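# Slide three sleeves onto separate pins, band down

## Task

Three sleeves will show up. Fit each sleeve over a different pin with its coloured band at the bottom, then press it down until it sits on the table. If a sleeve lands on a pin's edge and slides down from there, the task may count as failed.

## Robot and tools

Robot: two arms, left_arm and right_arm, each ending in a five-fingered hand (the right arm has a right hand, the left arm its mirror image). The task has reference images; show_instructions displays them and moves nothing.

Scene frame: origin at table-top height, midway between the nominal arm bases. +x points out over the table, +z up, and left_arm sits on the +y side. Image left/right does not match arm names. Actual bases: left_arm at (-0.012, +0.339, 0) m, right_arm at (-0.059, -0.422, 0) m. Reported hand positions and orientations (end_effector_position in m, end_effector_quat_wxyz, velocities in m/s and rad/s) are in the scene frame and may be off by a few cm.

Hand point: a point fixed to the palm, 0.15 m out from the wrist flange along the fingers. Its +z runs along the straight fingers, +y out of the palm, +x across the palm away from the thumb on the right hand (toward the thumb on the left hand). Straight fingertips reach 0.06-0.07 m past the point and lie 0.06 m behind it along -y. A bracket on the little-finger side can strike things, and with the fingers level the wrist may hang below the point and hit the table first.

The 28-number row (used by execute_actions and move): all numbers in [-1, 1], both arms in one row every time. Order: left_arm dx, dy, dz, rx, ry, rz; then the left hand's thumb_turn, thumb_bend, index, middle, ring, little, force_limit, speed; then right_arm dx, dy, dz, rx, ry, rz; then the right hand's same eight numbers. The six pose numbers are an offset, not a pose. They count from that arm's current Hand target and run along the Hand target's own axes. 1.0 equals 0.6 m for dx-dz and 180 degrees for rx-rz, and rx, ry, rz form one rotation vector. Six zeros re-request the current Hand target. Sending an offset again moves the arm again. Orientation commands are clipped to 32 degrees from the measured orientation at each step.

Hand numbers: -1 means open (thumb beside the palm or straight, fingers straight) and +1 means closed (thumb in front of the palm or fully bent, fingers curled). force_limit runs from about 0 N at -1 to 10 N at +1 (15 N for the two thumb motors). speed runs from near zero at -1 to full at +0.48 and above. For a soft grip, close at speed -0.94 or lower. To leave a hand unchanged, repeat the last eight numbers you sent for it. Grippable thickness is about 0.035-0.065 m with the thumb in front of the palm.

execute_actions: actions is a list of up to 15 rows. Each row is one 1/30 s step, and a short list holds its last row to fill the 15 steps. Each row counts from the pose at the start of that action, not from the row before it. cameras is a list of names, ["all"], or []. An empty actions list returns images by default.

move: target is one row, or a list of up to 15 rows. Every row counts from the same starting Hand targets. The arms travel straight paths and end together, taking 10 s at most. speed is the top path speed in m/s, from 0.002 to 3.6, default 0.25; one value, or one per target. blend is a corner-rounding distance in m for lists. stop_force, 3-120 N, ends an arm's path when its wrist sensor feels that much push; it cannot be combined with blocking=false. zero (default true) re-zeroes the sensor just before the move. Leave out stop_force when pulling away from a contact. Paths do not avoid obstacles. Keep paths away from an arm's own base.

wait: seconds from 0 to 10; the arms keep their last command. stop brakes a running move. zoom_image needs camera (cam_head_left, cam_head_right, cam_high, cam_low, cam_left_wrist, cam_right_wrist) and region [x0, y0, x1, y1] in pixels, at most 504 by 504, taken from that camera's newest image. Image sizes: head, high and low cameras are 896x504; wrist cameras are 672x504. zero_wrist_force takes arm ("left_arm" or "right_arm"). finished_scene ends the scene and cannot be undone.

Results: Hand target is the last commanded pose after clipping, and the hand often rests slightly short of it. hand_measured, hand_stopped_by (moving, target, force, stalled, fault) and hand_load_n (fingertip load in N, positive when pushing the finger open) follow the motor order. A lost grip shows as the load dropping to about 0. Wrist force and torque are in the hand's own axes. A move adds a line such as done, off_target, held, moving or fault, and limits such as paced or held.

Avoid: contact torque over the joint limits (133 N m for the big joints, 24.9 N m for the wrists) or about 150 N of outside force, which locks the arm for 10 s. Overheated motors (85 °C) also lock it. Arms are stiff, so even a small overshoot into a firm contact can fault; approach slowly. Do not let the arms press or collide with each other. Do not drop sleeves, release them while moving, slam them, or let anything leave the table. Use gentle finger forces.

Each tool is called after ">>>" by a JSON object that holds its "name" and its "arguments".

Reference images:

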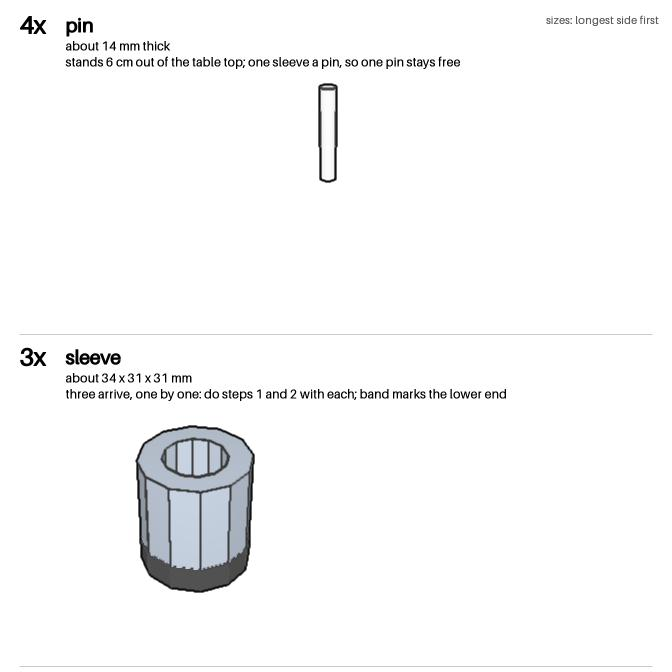

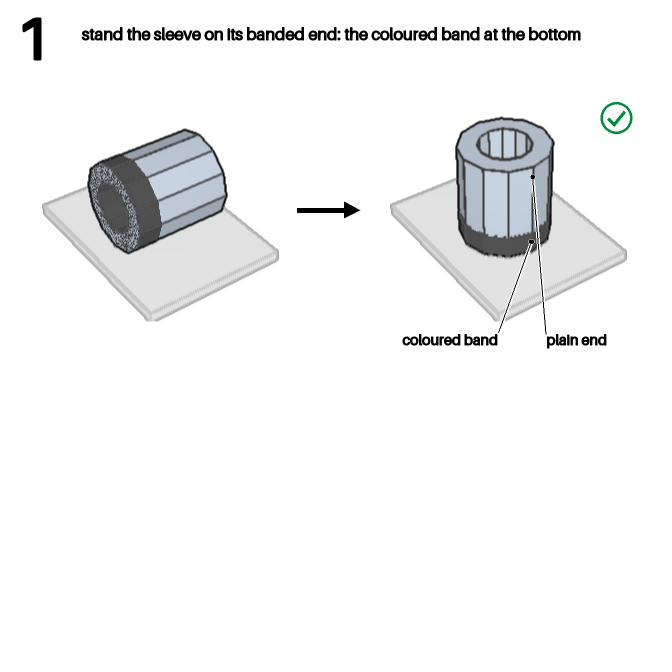

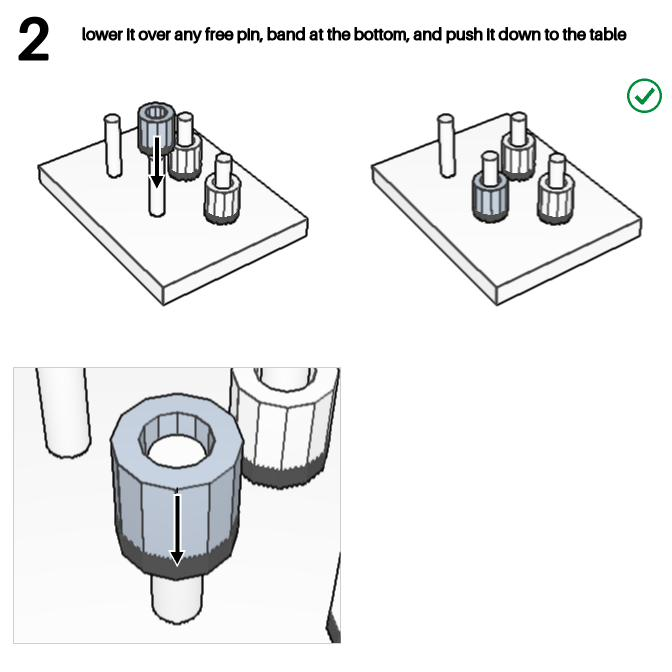

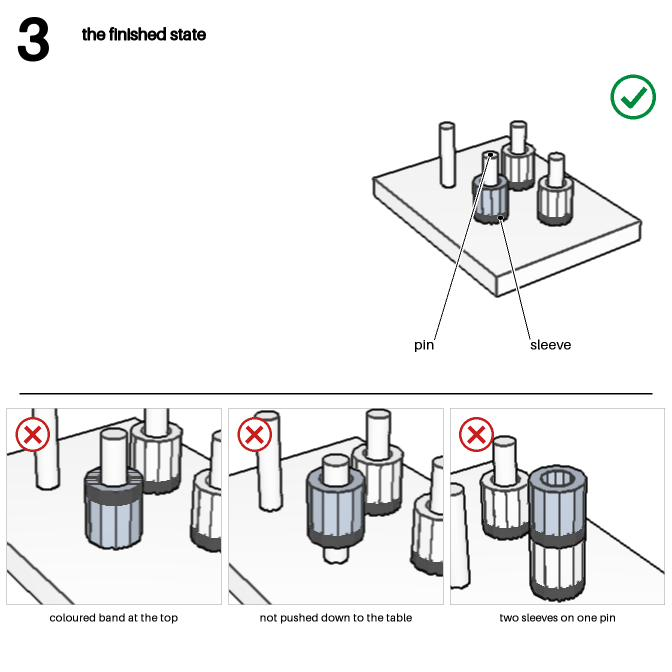

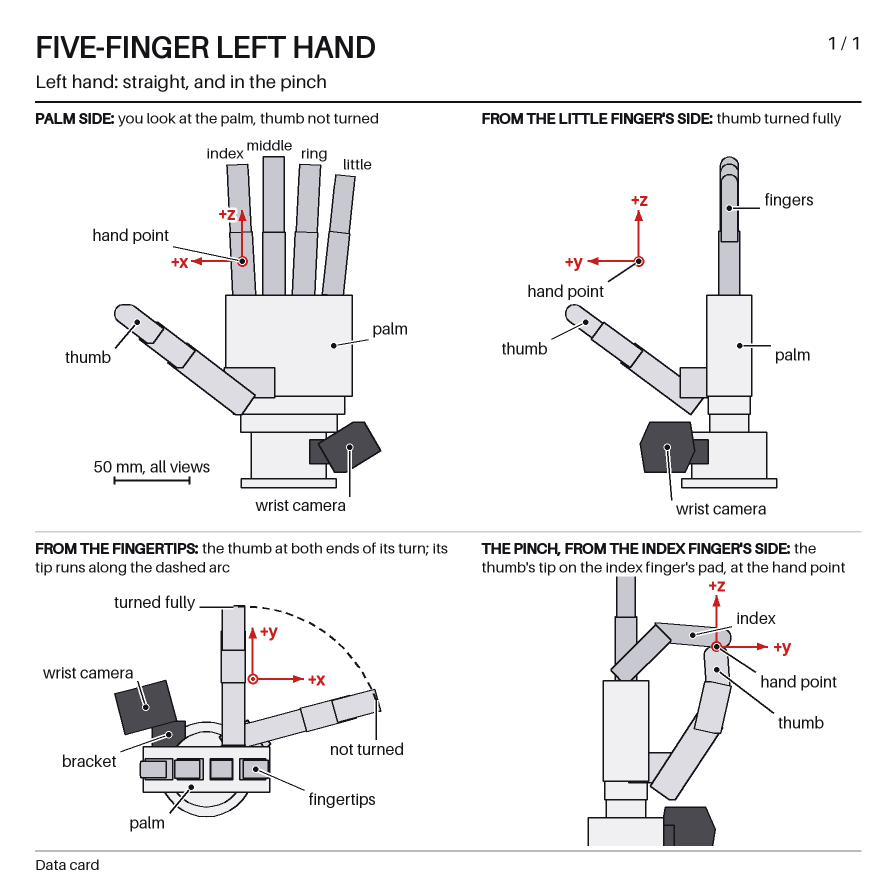

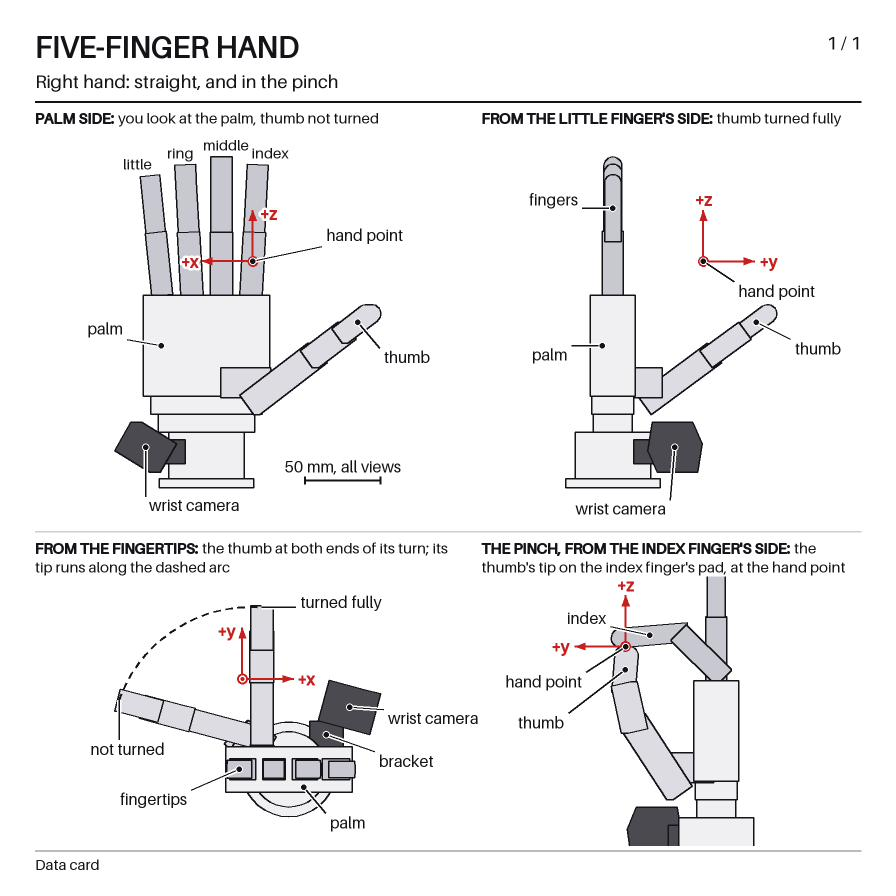

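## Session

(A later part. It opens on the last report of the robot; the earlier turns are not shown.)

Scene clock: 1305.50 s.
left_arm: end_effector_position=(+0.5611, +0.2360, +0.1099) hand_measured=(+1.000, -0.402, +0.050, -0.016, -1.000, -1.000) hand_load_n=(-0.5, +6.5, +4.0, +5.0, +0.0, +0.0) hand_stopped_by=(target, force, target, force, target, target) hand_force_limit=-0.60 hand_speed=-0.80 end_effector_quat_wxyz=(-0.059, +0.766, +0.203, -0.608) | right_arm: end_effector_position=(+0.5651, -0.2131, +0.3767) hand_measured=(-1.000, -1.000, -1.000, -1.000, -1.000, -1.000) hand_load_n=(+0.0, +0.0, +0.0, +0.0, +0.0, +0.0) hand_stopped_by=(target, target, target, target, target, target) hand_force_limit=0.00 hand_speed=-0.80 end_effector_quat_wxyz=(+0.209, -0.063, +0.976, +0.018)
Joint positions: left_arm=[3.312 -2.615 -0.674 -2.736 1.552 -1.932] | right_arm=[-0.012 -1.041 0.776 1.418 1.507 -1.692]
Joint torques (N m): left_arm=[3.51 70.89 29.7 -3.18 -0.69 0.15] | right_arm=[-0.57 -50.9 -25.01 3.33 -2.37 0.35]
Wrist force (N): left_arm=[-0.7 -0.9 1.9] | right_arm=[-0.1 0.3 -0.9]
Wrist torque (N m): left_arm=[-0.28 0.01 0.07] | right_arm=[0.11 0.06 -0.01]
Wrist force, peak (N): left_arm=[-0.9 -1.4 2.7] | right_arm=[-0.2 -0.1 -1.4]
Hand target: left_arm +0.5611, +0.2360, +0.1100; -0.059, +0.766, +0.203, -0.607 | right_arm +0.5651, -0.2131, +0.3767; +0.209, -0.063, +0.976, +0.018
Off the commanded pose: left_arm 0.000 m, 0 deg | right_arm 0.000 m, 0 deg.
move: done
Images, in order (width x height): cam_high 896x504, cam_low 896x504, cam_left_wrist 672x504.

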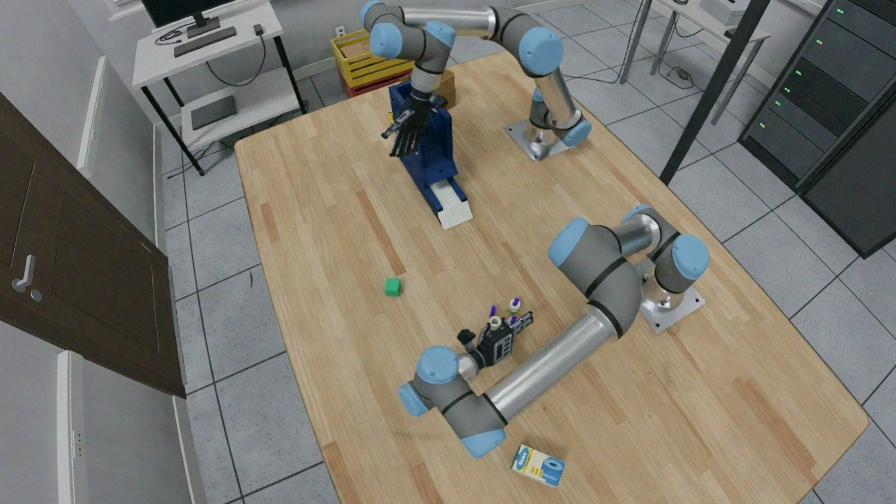

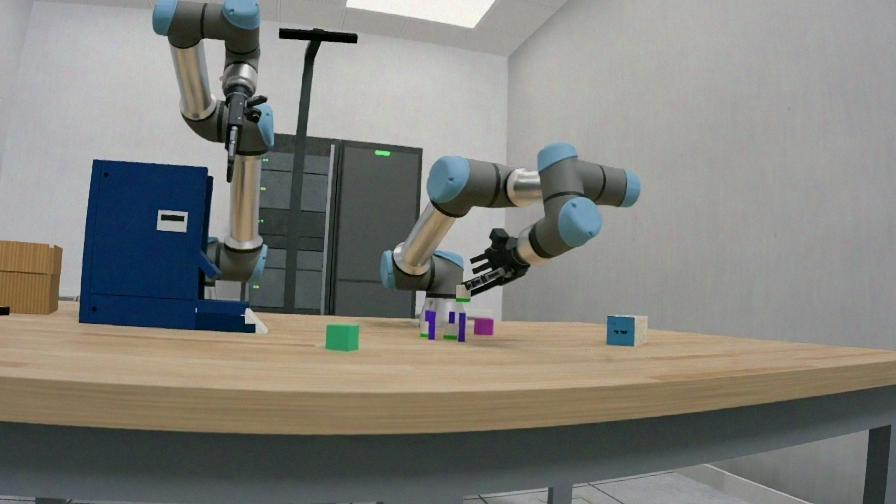

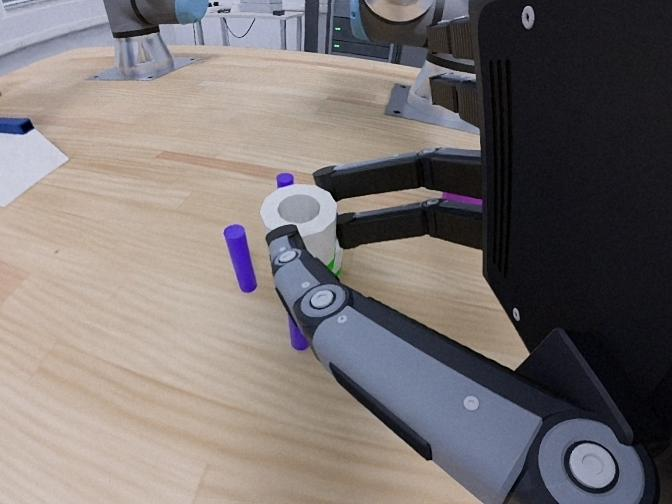

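>>> {"name": "move", "arguments": {"target": [0.0264,0.0110,0.0060,0,0,0,1,0.0,0.05,0.15,-1,-1,-0.6,-0.8,0,0,0,0,0,0,-1,-1,-1,-1,-1,-1,0.0,-0.8], "speed": 0.05, "stop_force": 5, "cameras": ["cam_left_wrist","cam_low","cam_high"]}}

>>> {"name": "zoom_image", "arguments": {"camera": "cam_low", "region": [440, 290, 485, 345]}}

>>> {"name": "zoom_image", "arguments": {"camera": "cam_high", "region": [475, 295, 530, 345]}}

>>> {"name": "zoom_image", "arguments": {"camera": "cam_left_wrist", "region": [210, 150, 370, 350]}}

Scene clock: 1324.40 s.
left_arm: end_effector_position=(+0.5621, +0.2355, +0.0925) hand_measured=(+1.000, -0.402, +0.050, -0.016, -1.000, -1.000) hand_load_n=(-0.5, +6.5, +3.5, +5.0, +0.0, +0.0) hand_stopped_by=(target, force, target, force, target, target) hand_force_limit=-0.60 hand_speed=-0.80 end_effector_quat_wxyz=(-0.059, +0.766, +0.203, -0.607) | right_arm: end_effector_position=(+0.5651, -0.2131, +0.3767) hand_measured=(-1.000, -1.000, -1.000, -1.000, -1.000, -1.000) hand_load_n=(+0.0, -0.5, +0.0, +0.0, +0.0, +0.0) hand_stopped_by=(target, target, target, target, target, target) hand_force_limit=0.00 hand_speed=-0.80 end_effector_quat_wxyz=(+0.209, -0.063, +0.976, +0.018)
Joint positions: left_arm=[3.311 -2.629 -0.691 -2.705 1.551 -1.932] | right_arm=[-0.012 -1.041 0.776 1.418 1.507 -1.692]
Joint torques (N m): left_arm=[-5.31 69.34 28.64 -4.29 -0.57 -2.06] | right_arm=[-0.45 -51.34 -25.03 3.28 -2.31 0.29]
Wrist force (N): left_arm=[-0.6 -1.1 1.9] | right_arm=[-0.4 -0.1 -1.0]
Wrist torque (N m): left_arm=[-0.30 -0.01 0.07] | right_arm=[0.06 0.11 -0.03]
Wrist force, peak (N): left_arm=[-1.1 -1.3 1.9] | right_arm=[0.1 0.1 -1.3]
Hand target: left_arm +0.5621, +0.2355, +0.0925; -0.059, +0.766, +0.203, -0.607 | right_arm +0.5651, -0.2131, +0.3767; +0.209, -0.063, +0.976, +0.018
Off the commanded pose: left_arm 0.000 m, 0 deg | right_arm 0.000 m, 0 deg.
move: done
Images, in order (width x height): cam_high 896x504, cam_low 896x504, cam_left_wrist 672x504.

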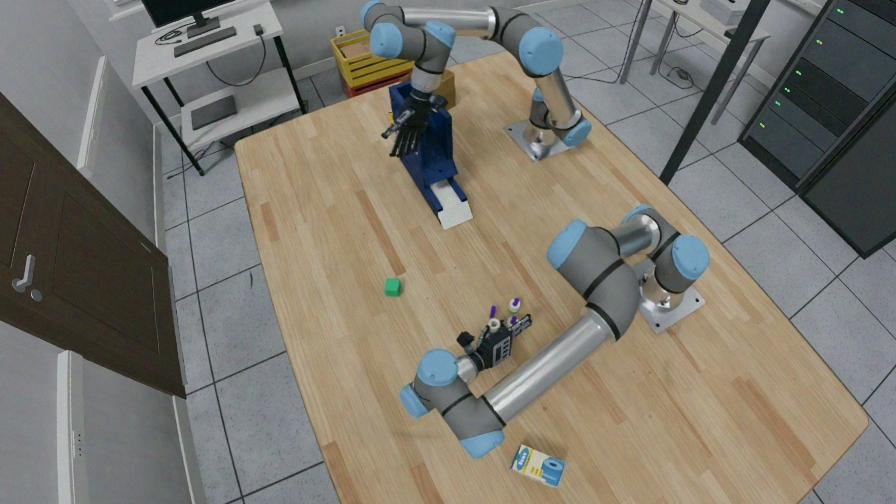

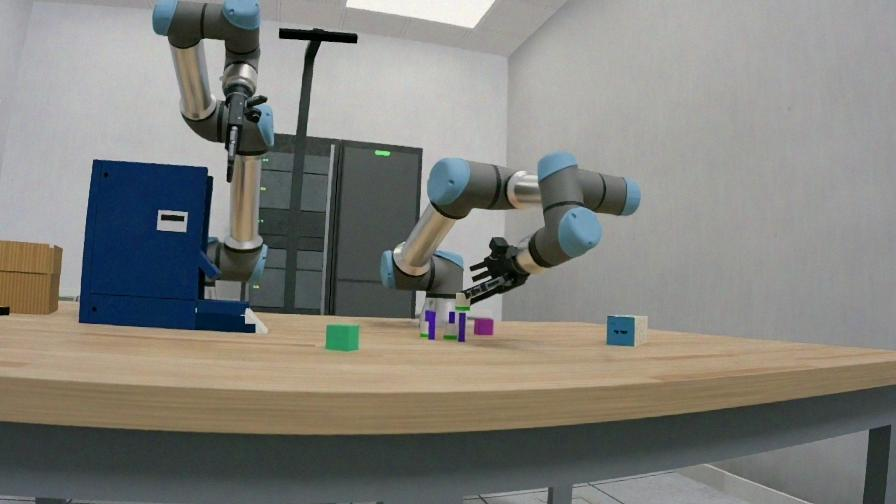

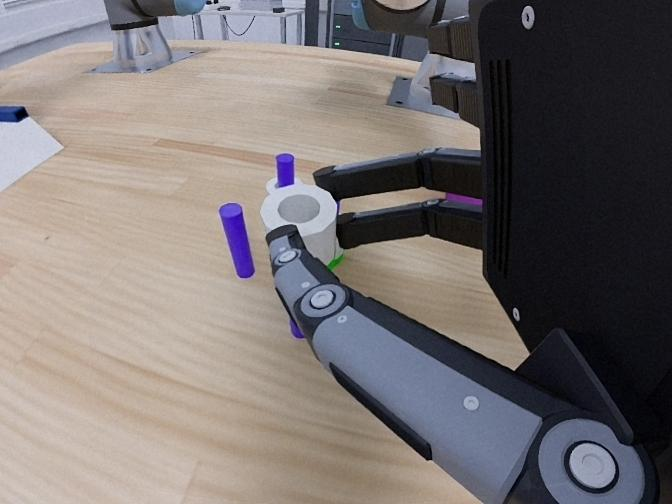

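Scaled by 9.164 from the camera's 896x504 image, which has a finer 1280x720 frame.

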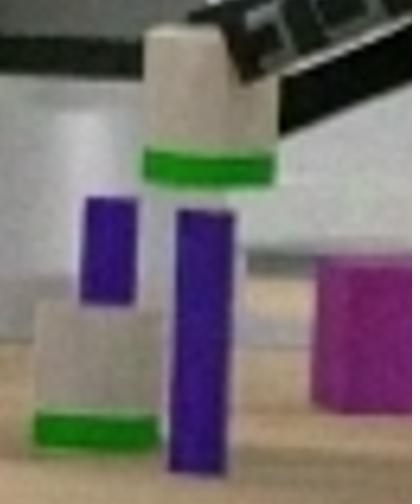

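Scaled by 9.164 from the camera's 896x504 image, which has a finer 1280x720 frame.

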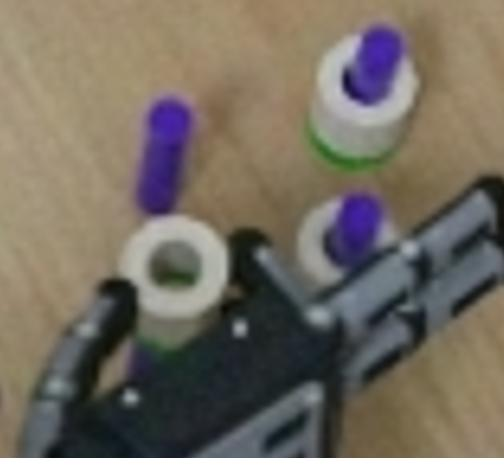

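Scaled by 2.520 from the camera's 672x504 image, which has a finer 960x720 frame.

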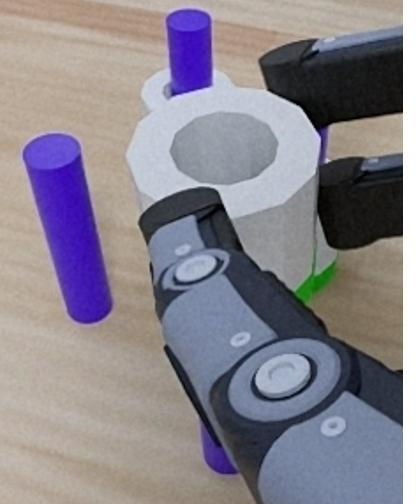

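>>> {"name": "move", "arguments": {"target": [[0.02643,0.00985,0.00742,0,0,0,1,0.0,0.05,0.15,-1,-1,-0.6,-0.8,0,0,0,0,0,0,-1,-1,-1,-1,-1,-1,0.0,-0.8],[0.09969,0.03715,0.02798,0,0,0,1,0.0,0.05,0.15,-1,-1,-0.6,-0.8,0,0,0,0,0,0,-1,-1,-1,-1,-1,-1,0.0,-0.8]], "speed": [0.015,0.025], "stop_force": 4, "cameras": ["cam_left_wrist","cam_low","cam_high"]}}

>>> {"name": "zoom_image", "arguments": {"camera": "cam_low", "region": [420, 295, 490, 350]}}

>>> {"name": "zoom_image", "arguments": {"camera": "cam_left_wrist", "region": [210, 100, 370, 300]}}

Scene clock: 1334.23 s.
left_arm: end_effector_position=(+0.5621, +0.2355, +0.0870) hand_measured=(+1.000, -0.402, +0.050, -0.016, -1.000, -1.000) hand_load_n=(-2.5, +6.0, +3.5, +5.5, +0.0, +0.0) hand_stopped_by=(target, force, target, force, target, target) hand_force_limit=-0.60 hand_speed=-0.80 end_effector_quat_wxyz=(-0.059, +0.766, +0.203, -0.607) | right_arm: end_effector_position=(+0.5651, -0.2131, +0.3767) hand_measured=(-1.000, -1.000, -1.000, -1.000, -1.000, -1.000) hand_load_n=(+0.0, +0.0, +0.5, +0.0, +0.0, +0.0) hand_stopped_by=(target, target, target, target, target, target) hand_force_limit=0.00 hand_speed=-0.80 end_effector_quat_wxyz=(+0.209, -0.063, +0.976, +0.018)
Joint positions: left_arm=[3.311 -2.633 -0.698 -2.694 1.551 -1.932] | right_arm=[-0.012 -1.041 0.776 1.418 1.507 -1.692]
Joint torques (N m): left_arm=[0.51 68.87 29.31 -3.78 0.8 -2.31] | right_arm=[-0.87 -51.82 -25.29 3.34 -2.33 0.3]
Wrist force (N): left_arm=[-2.0 -1.7 0.9] | right_arm=[0.2 -0.1 -0.9]
Wrist torque (N m): left_arm=[-0.33 -0.02 0.12] | right_arm=[0.05 0.02 0.00]
Wrist force, peak (N): left_arm=[-8.2 -6.9 1.2] | right_arm=[-0.1 0.2 -1.2]
Hand target: left_arm +0.5621, +0.2355, +0.0870; -0.059, +0.766, +0.203, -0.607 (not the last commanded pose) | right_arm +0.5651, -0.2131, +0.3767; +0.209, -0.063, +0.976, +0.018
Off the commanded pose: left_arm 0.061 m, 0 deg | right_arm 0.000 m, 0 deg.
move: contact (left_arm); path passed 0 of 2 targets
Images, in order (width x height): cam_high 896x504, cam_low 896x504, cam_left_wrist 672x504.

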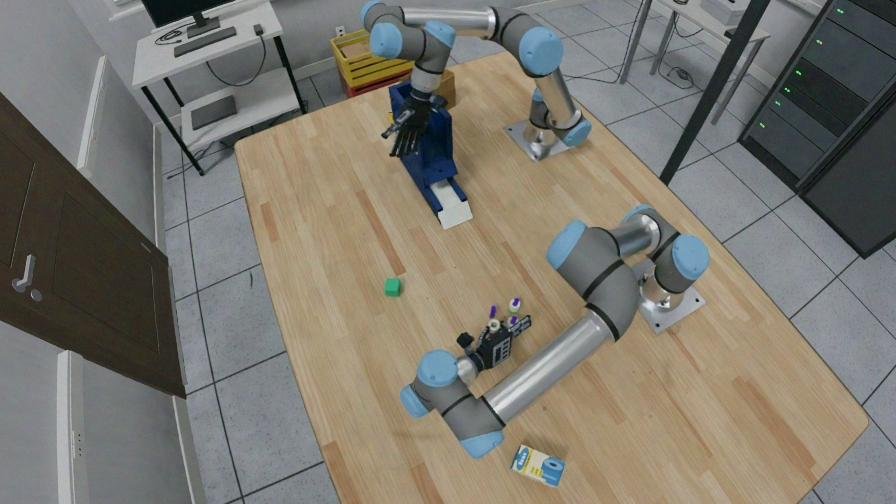

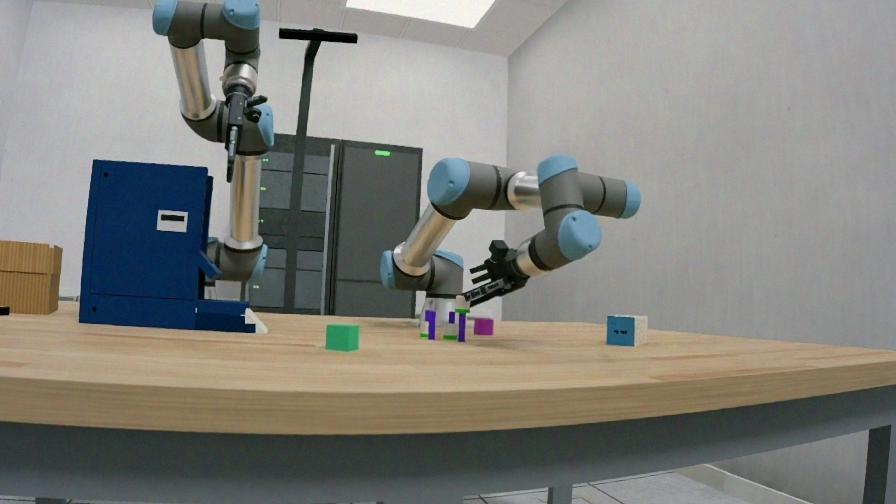

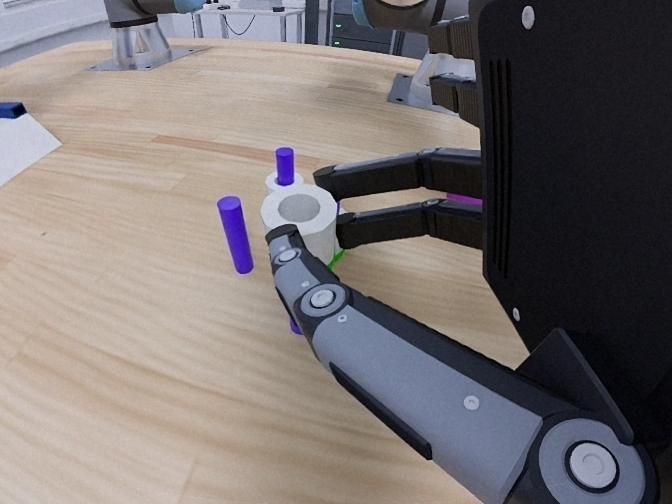

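Scaled by 7.200 from the camera's 896x504 image, which has a finer 1280x720 frame.

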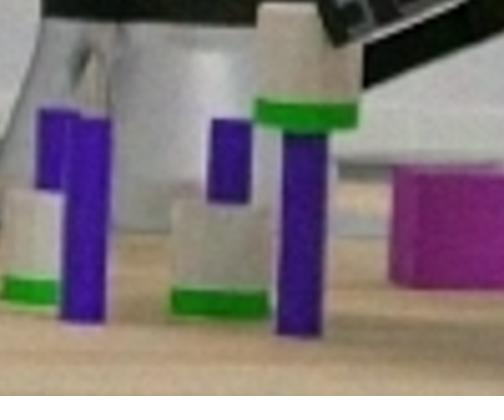

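Scaled by 2.520 from the camera's 672x504 image, which has a finer 960x720 frame.

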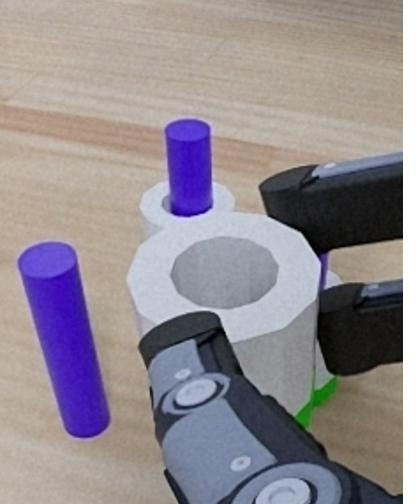

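>>> {"name": "zoom_image", "arguments": {"camera": "cam_high", "region": [480, 310, 515, 345]}}

>>> {"name": "zoom_image", "arguments": {"camera": "cam_low", "region": [447, 290, 477, 345]}}

Scaled by 14.400 from the camera's 896x504 image, which has a finer 1280x720 frame.

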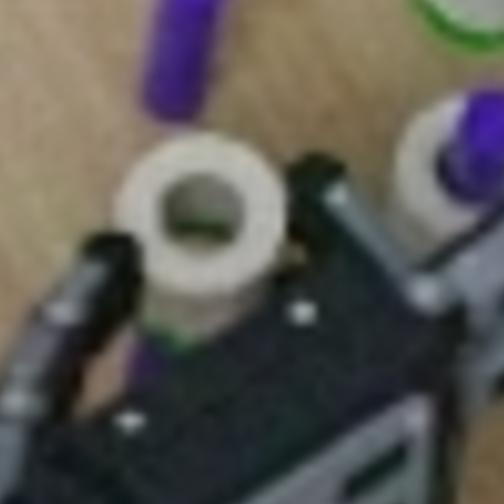

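Scaled by 9.164 from the camera's 896x504 image, which has a finer 1280x720 frame.

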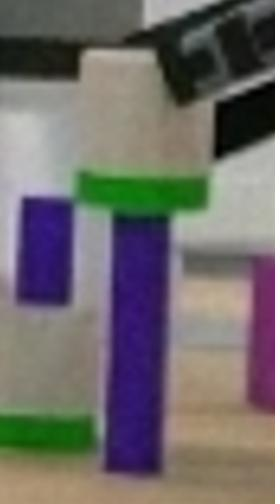

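>>> {"name": "move", "arguments": {"target": [[-0.0030,0.0010,-0.0038,0,0,0,1,0.0,0.05,0.15,-1,-1,-0.6,-0.8,0,0,0,0,0,0,-1,-1,-1,-1,-1,-1,0.0,-0.8],[0.0914,0.0362,0.0227,0,0,0,1,0.0,0.05,0.15,-1,-1,-0.6,-0.8,0,0,0,0,0,0,-1,-1,-1,-1,-1,-1,0.0,-0.8]], "speed": [0.01,0.015], "stop_force": 4, "cameras": ["cam_left_wrist","cam_low","cam_high"]}}

>>> {"name": "zoom_image", "arguments": {"camera": "cam_low", "region": [447, 290, 477, 345]}}

>>> {"name": "zoom_image", "arguments": {"camera": "cam_left_wrist", "region": [210, 100, 370, 300]}}

>>> {"name": "zoom_image", "arguments": {"camera": "cam_high", "region": [480, 310, 515, 345]}}

Scene clock: 1376.63 s.
left_arm: end_effector_position=(+0.5642, +0.2346, +0.0867) hand_measured=(+1.000, -0.402, +0.050, -0.016, -1.000, -1.000) hand_load_n=(-3.0, +6.0, +3.5, +5.5, +0.0, +0.0) hand_stopped_by=(target, force, target, force, target, target) hand_force_limit=-0.60 hand_speed=-0.80 end_effector_quat_wxyz=(-0.059, +0.766, +0.203, -0.607) | right_arm: end_effector_position=(+0.5651, -0.2131, +0.3767) hand_measured=(-1.000, -1.000, -1.000, -1.000, -1.000, -1.000) hand_load_n=(+0.0, -0.5, +0.0, +0.0, +0.0, +0.0) hand_stopped_by=(target, target, target, target, target, target) hand_force_limit=0.00 hand_speed=-0.80 end_effector_quat_wxyz=(+0.209, -0.063, +0.976, +0.018)
Joint positions: left_arm=[3.31 -2.641 -0.683 -2.701 1.549 -1.932] | right_arm=[-0.012 -1.041 0.776 1.418 1.507 -1.692]
Joint torques (N m): left_arm=[-6.75 68.11 29.12 -2.66 -0.98 -1.91] | right_arm=[-0.45 -51.34 -24.84 3.23 -2.38 0.08]
Wrist force (N): left_arm=[-3.9 -2.9 0.6] | right_arm=[-0.2 -0.1 -0.9]
Wrist torque (N m): left_arm=[-0.31 -0.01 0.14] | right_arm=[0.06 0.08 -0.02]
Wrist force, peak (N): left_arm=[-11.3 -9.1 1.0] | right_arm=[-0.2 0.1 -1.4]
Hand target: left_arm +0.5642, +0.2346, +0.0867; -0.059, +0.766, +0.203, -0.607 (not the last commanded pose) | right_arm +0.5651, -0.2131, +0.3767; +0.209, -0.063, +0.976, +0.018
Off the commanded pose: left_arm 0.060 m, 0 deg | right_arm 0.000 m, 0 deg.
move: contact (left_arm); path passed 1 of 2 targets
Images, in order (width x height): cam_high 896x504, cam_low 896x504, cam_left_wrist 672x504.

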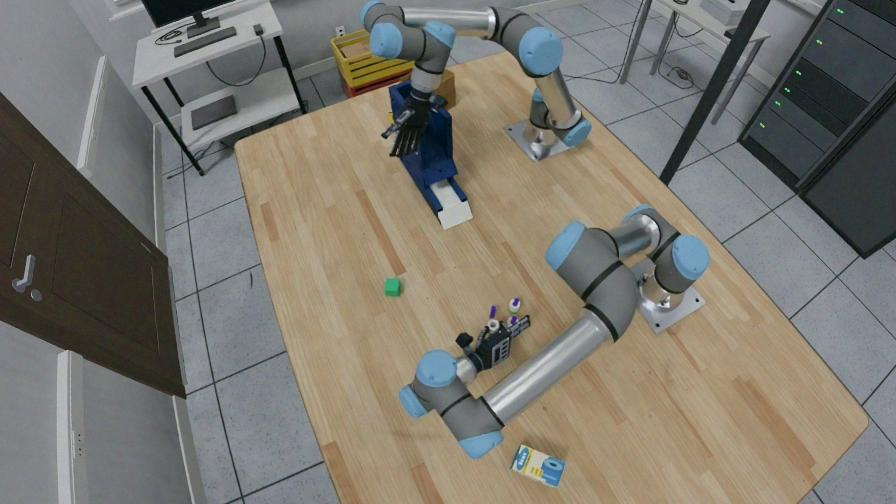

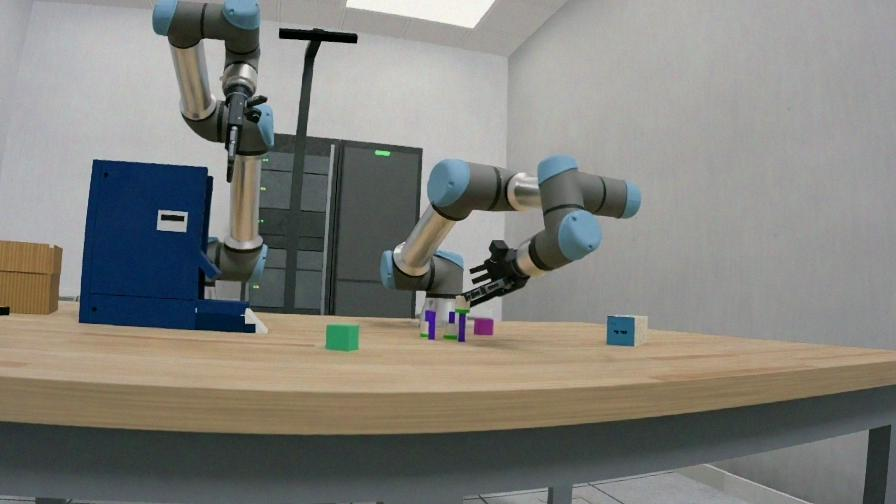

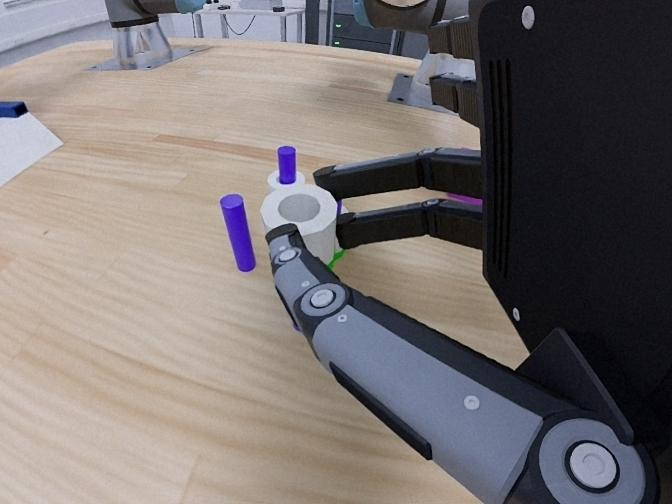

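Scaled by 9.164 from the camera's 896x504 image, which has a finer 1280x720 frame.

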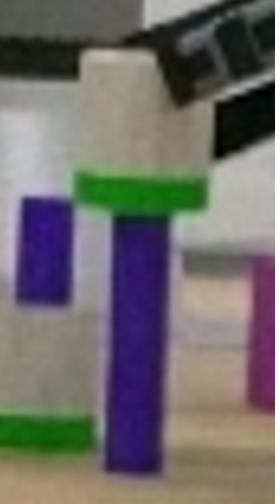

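Scaled by 2.520 from the camera's 672x504 image, which has a finer 960x720 frame.

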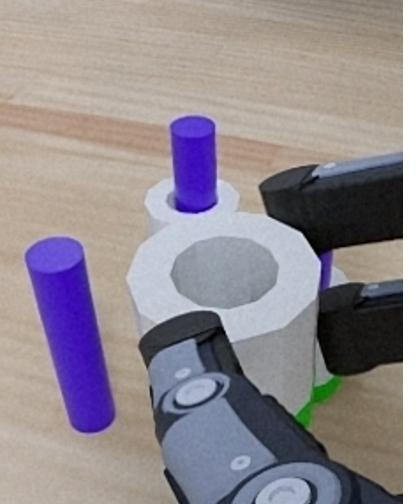

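Scaled by 14.400 from the camera's 896x504 image, which has a finer 1280x720 frame.

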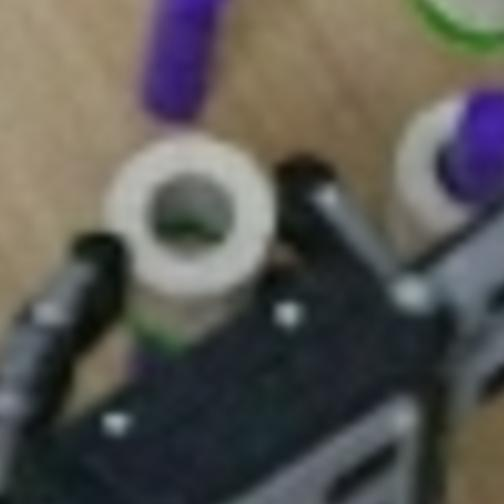

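>>> {"name": "zoom_image", "arguments": {"camera": "cam_high", "region": [486, 318, 502, 334]}}

>>> {"name": "zoom_image", "arguments": {"camera": "cam_left_wrist", "region": [255, 180, 345, 250]}}

Scaled by 31.500 from the camera's 896x504 image, which has a finer 1280x720 frame.

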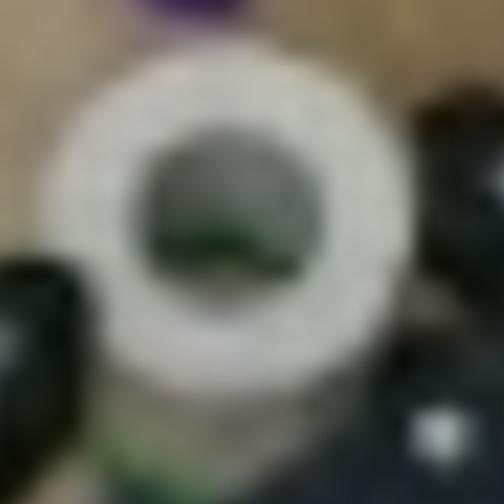

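Scaled by 5.600 from the camera's 672x504 image, which has a finer 960x720 frame.

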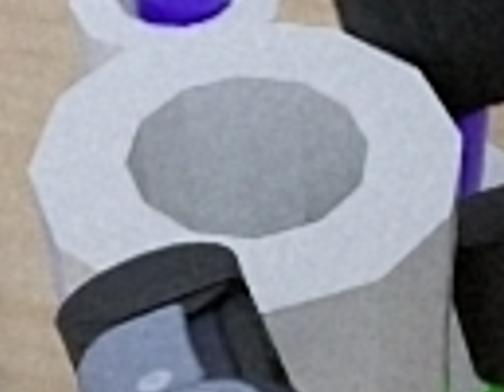

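>>> {"name": "execute_actions", "arguments": {"actions": [], "cameras": ["cam_right_wrist","cam_head_left","cam_head_right"]}}

Scene clock: 1409.10 s.
left_arm: end_effector_position=(+0.5642, +0.2346, +0.0867) hand_measured=(+1.000, -0.402, +0.050, -0.016, -1.000, -1.000) hand_load_n=(-3.0, +6.0, +3.5, +5.5, +0.0, +0.0) hand_stopped_by=(target, force, target, force, target, target) hand_force_limit=-0.60 hand_speed=-0.80 end_effector_quat_wxyz=(-0.059, +0.766, +0.203, -0.607) | right_arm: end_effector_position=(+0.5651, -0.2131, +0.3767) hand_measured=(-1.000, -1.000, -1.000, -1.000, -1.000, -1.000) hand_load_n=(+0.0, +0.0, +0.0, +0.0, +0.0, +0.0) hand_stopped_by=(target, target, target, target, target, target) hand_force_limit=0.00 hand_speed=-0.80 end_effector_quat_wxyz=(+0.209, -0.063, +0.976, +0.018)
Joint positions: left_arm=[3.31 -2.641 -0.683 -2.701 1.549 -1.932] | right_arm=[-0.012 -1.041 0.776 1.418 1.507 -1.692]
Joint velocities: within noise
Joint torques (N m): left_arm=[-5.3 66.35 30.59 -1.06 -1.07 -1.6] | right_arm=[-0.1 -51.28 -25.21 3.24 -2.33 -0.05]
Motor temperatures (°C): left_arm=[27 35 41 36 40 33] | right_arm=[29 27 31 35 39 34]
Wrist force (N): left_arm=[-3.5 -2.8 0.7] | right_arm=[0.0 0.0 -1.0]
Wrist torque (N m): left_arm=[-0.31 -0.05 0.16] | right_arm=[0.08 0.05 0.00]
Wrist force, peak (N): left_arm=[-5.1 -3.8 0.7] | right_arm=[-0.2 0.0 -1.3]
Hand target: left_arm +0.5642, +0.2346, +0.0867; -0.059, +0.766, +0.203, -0.607 (not the last commanded pose) | right_arm +0.5651, -0.2131, +0.3767; +0.209, -0.063, +0.976, +0.018
Off the commanded pose: left_arm 0.060 m, 0 deg | right_arm 0.000 m, 0 deg.
Images, in order (width x height): cam_head_left 896x504, cam_head_right 896x504, cam_right_wrist 672x504.

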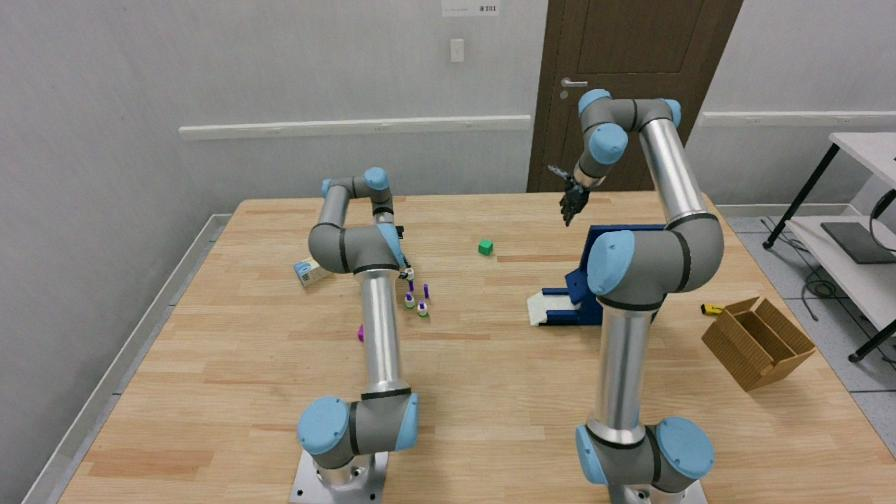

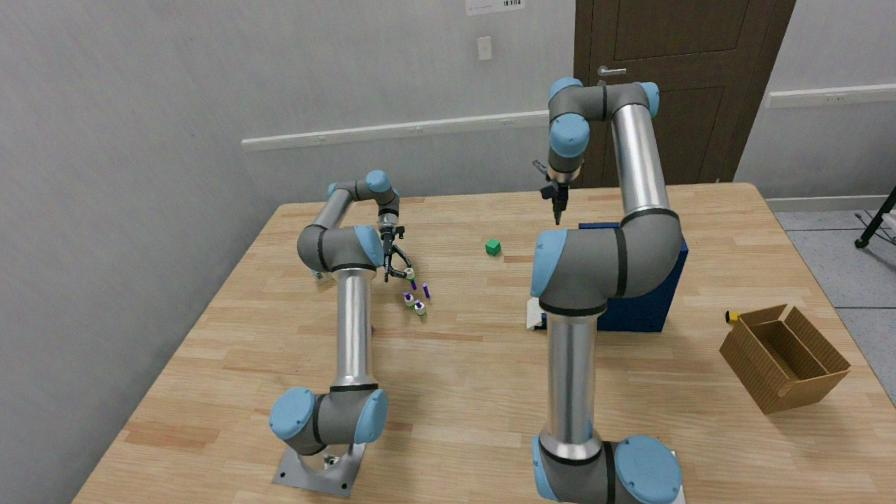

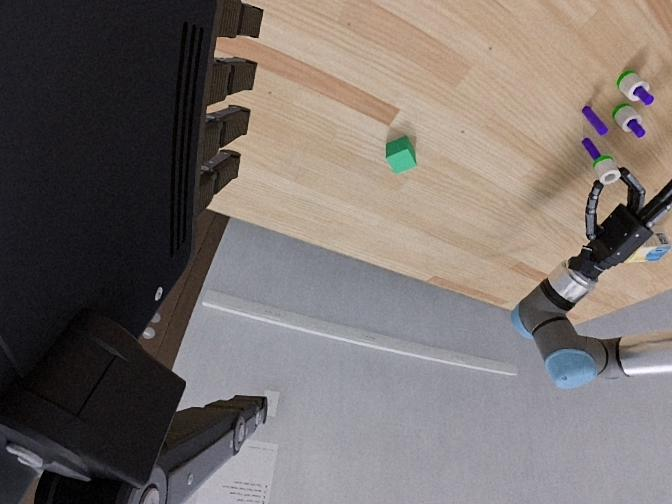

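>>> {"name": "zoom_image", "arguments": {"camera": "cam_right_wrist", "region": [560, 60, 672, 200]}}

>>> {"name": "zoom_image", "arguments": {"camera": "cam_right_wrist", "region": [570, 130, 630, 190]}}

>>> {"name": "zoom_image", "arguments": {"camera": "cam_head_right", "region": [380, 250, 440, 330]}}

>>> {"name": "zoom_image", "arguments": {"camera": "cam_head_left", "region": [380, 250, 440, 330]}}

Scaled by 3.600 from the camera's 672x504 image, which has a finer 960x720 frame.

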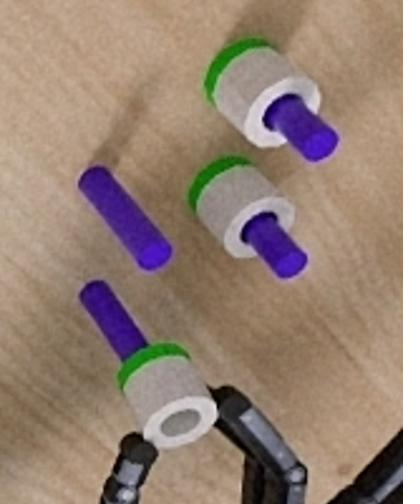

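Scaled by 8.400 from the camera's 672x504 image, which has a finer 960x720 frame.

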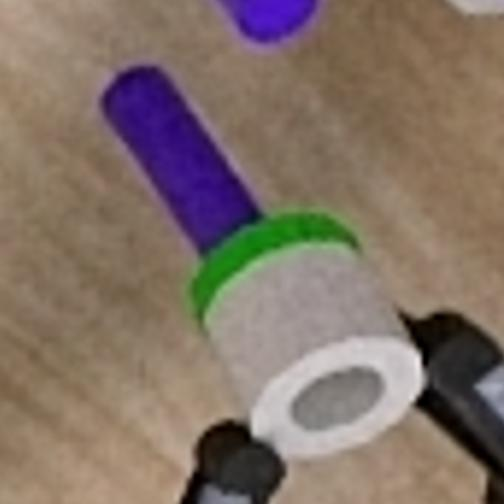

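Scaled by 6.300 from the camera's 896x504 image, which has a finer 1280x720 frame.

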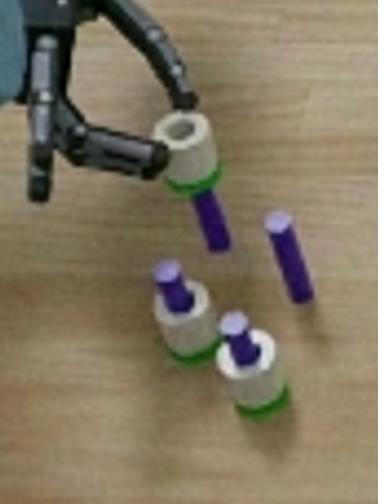

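Scaled by 6.300 from the camera's 896x504 image, which has a finer 1280x720 frame.

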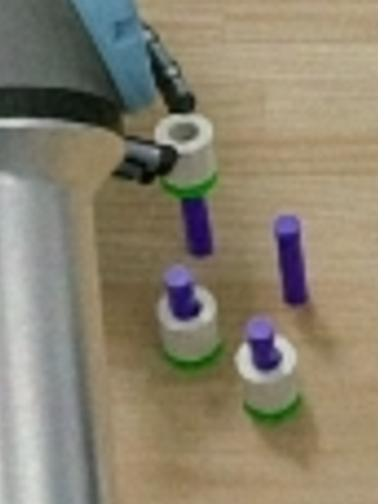

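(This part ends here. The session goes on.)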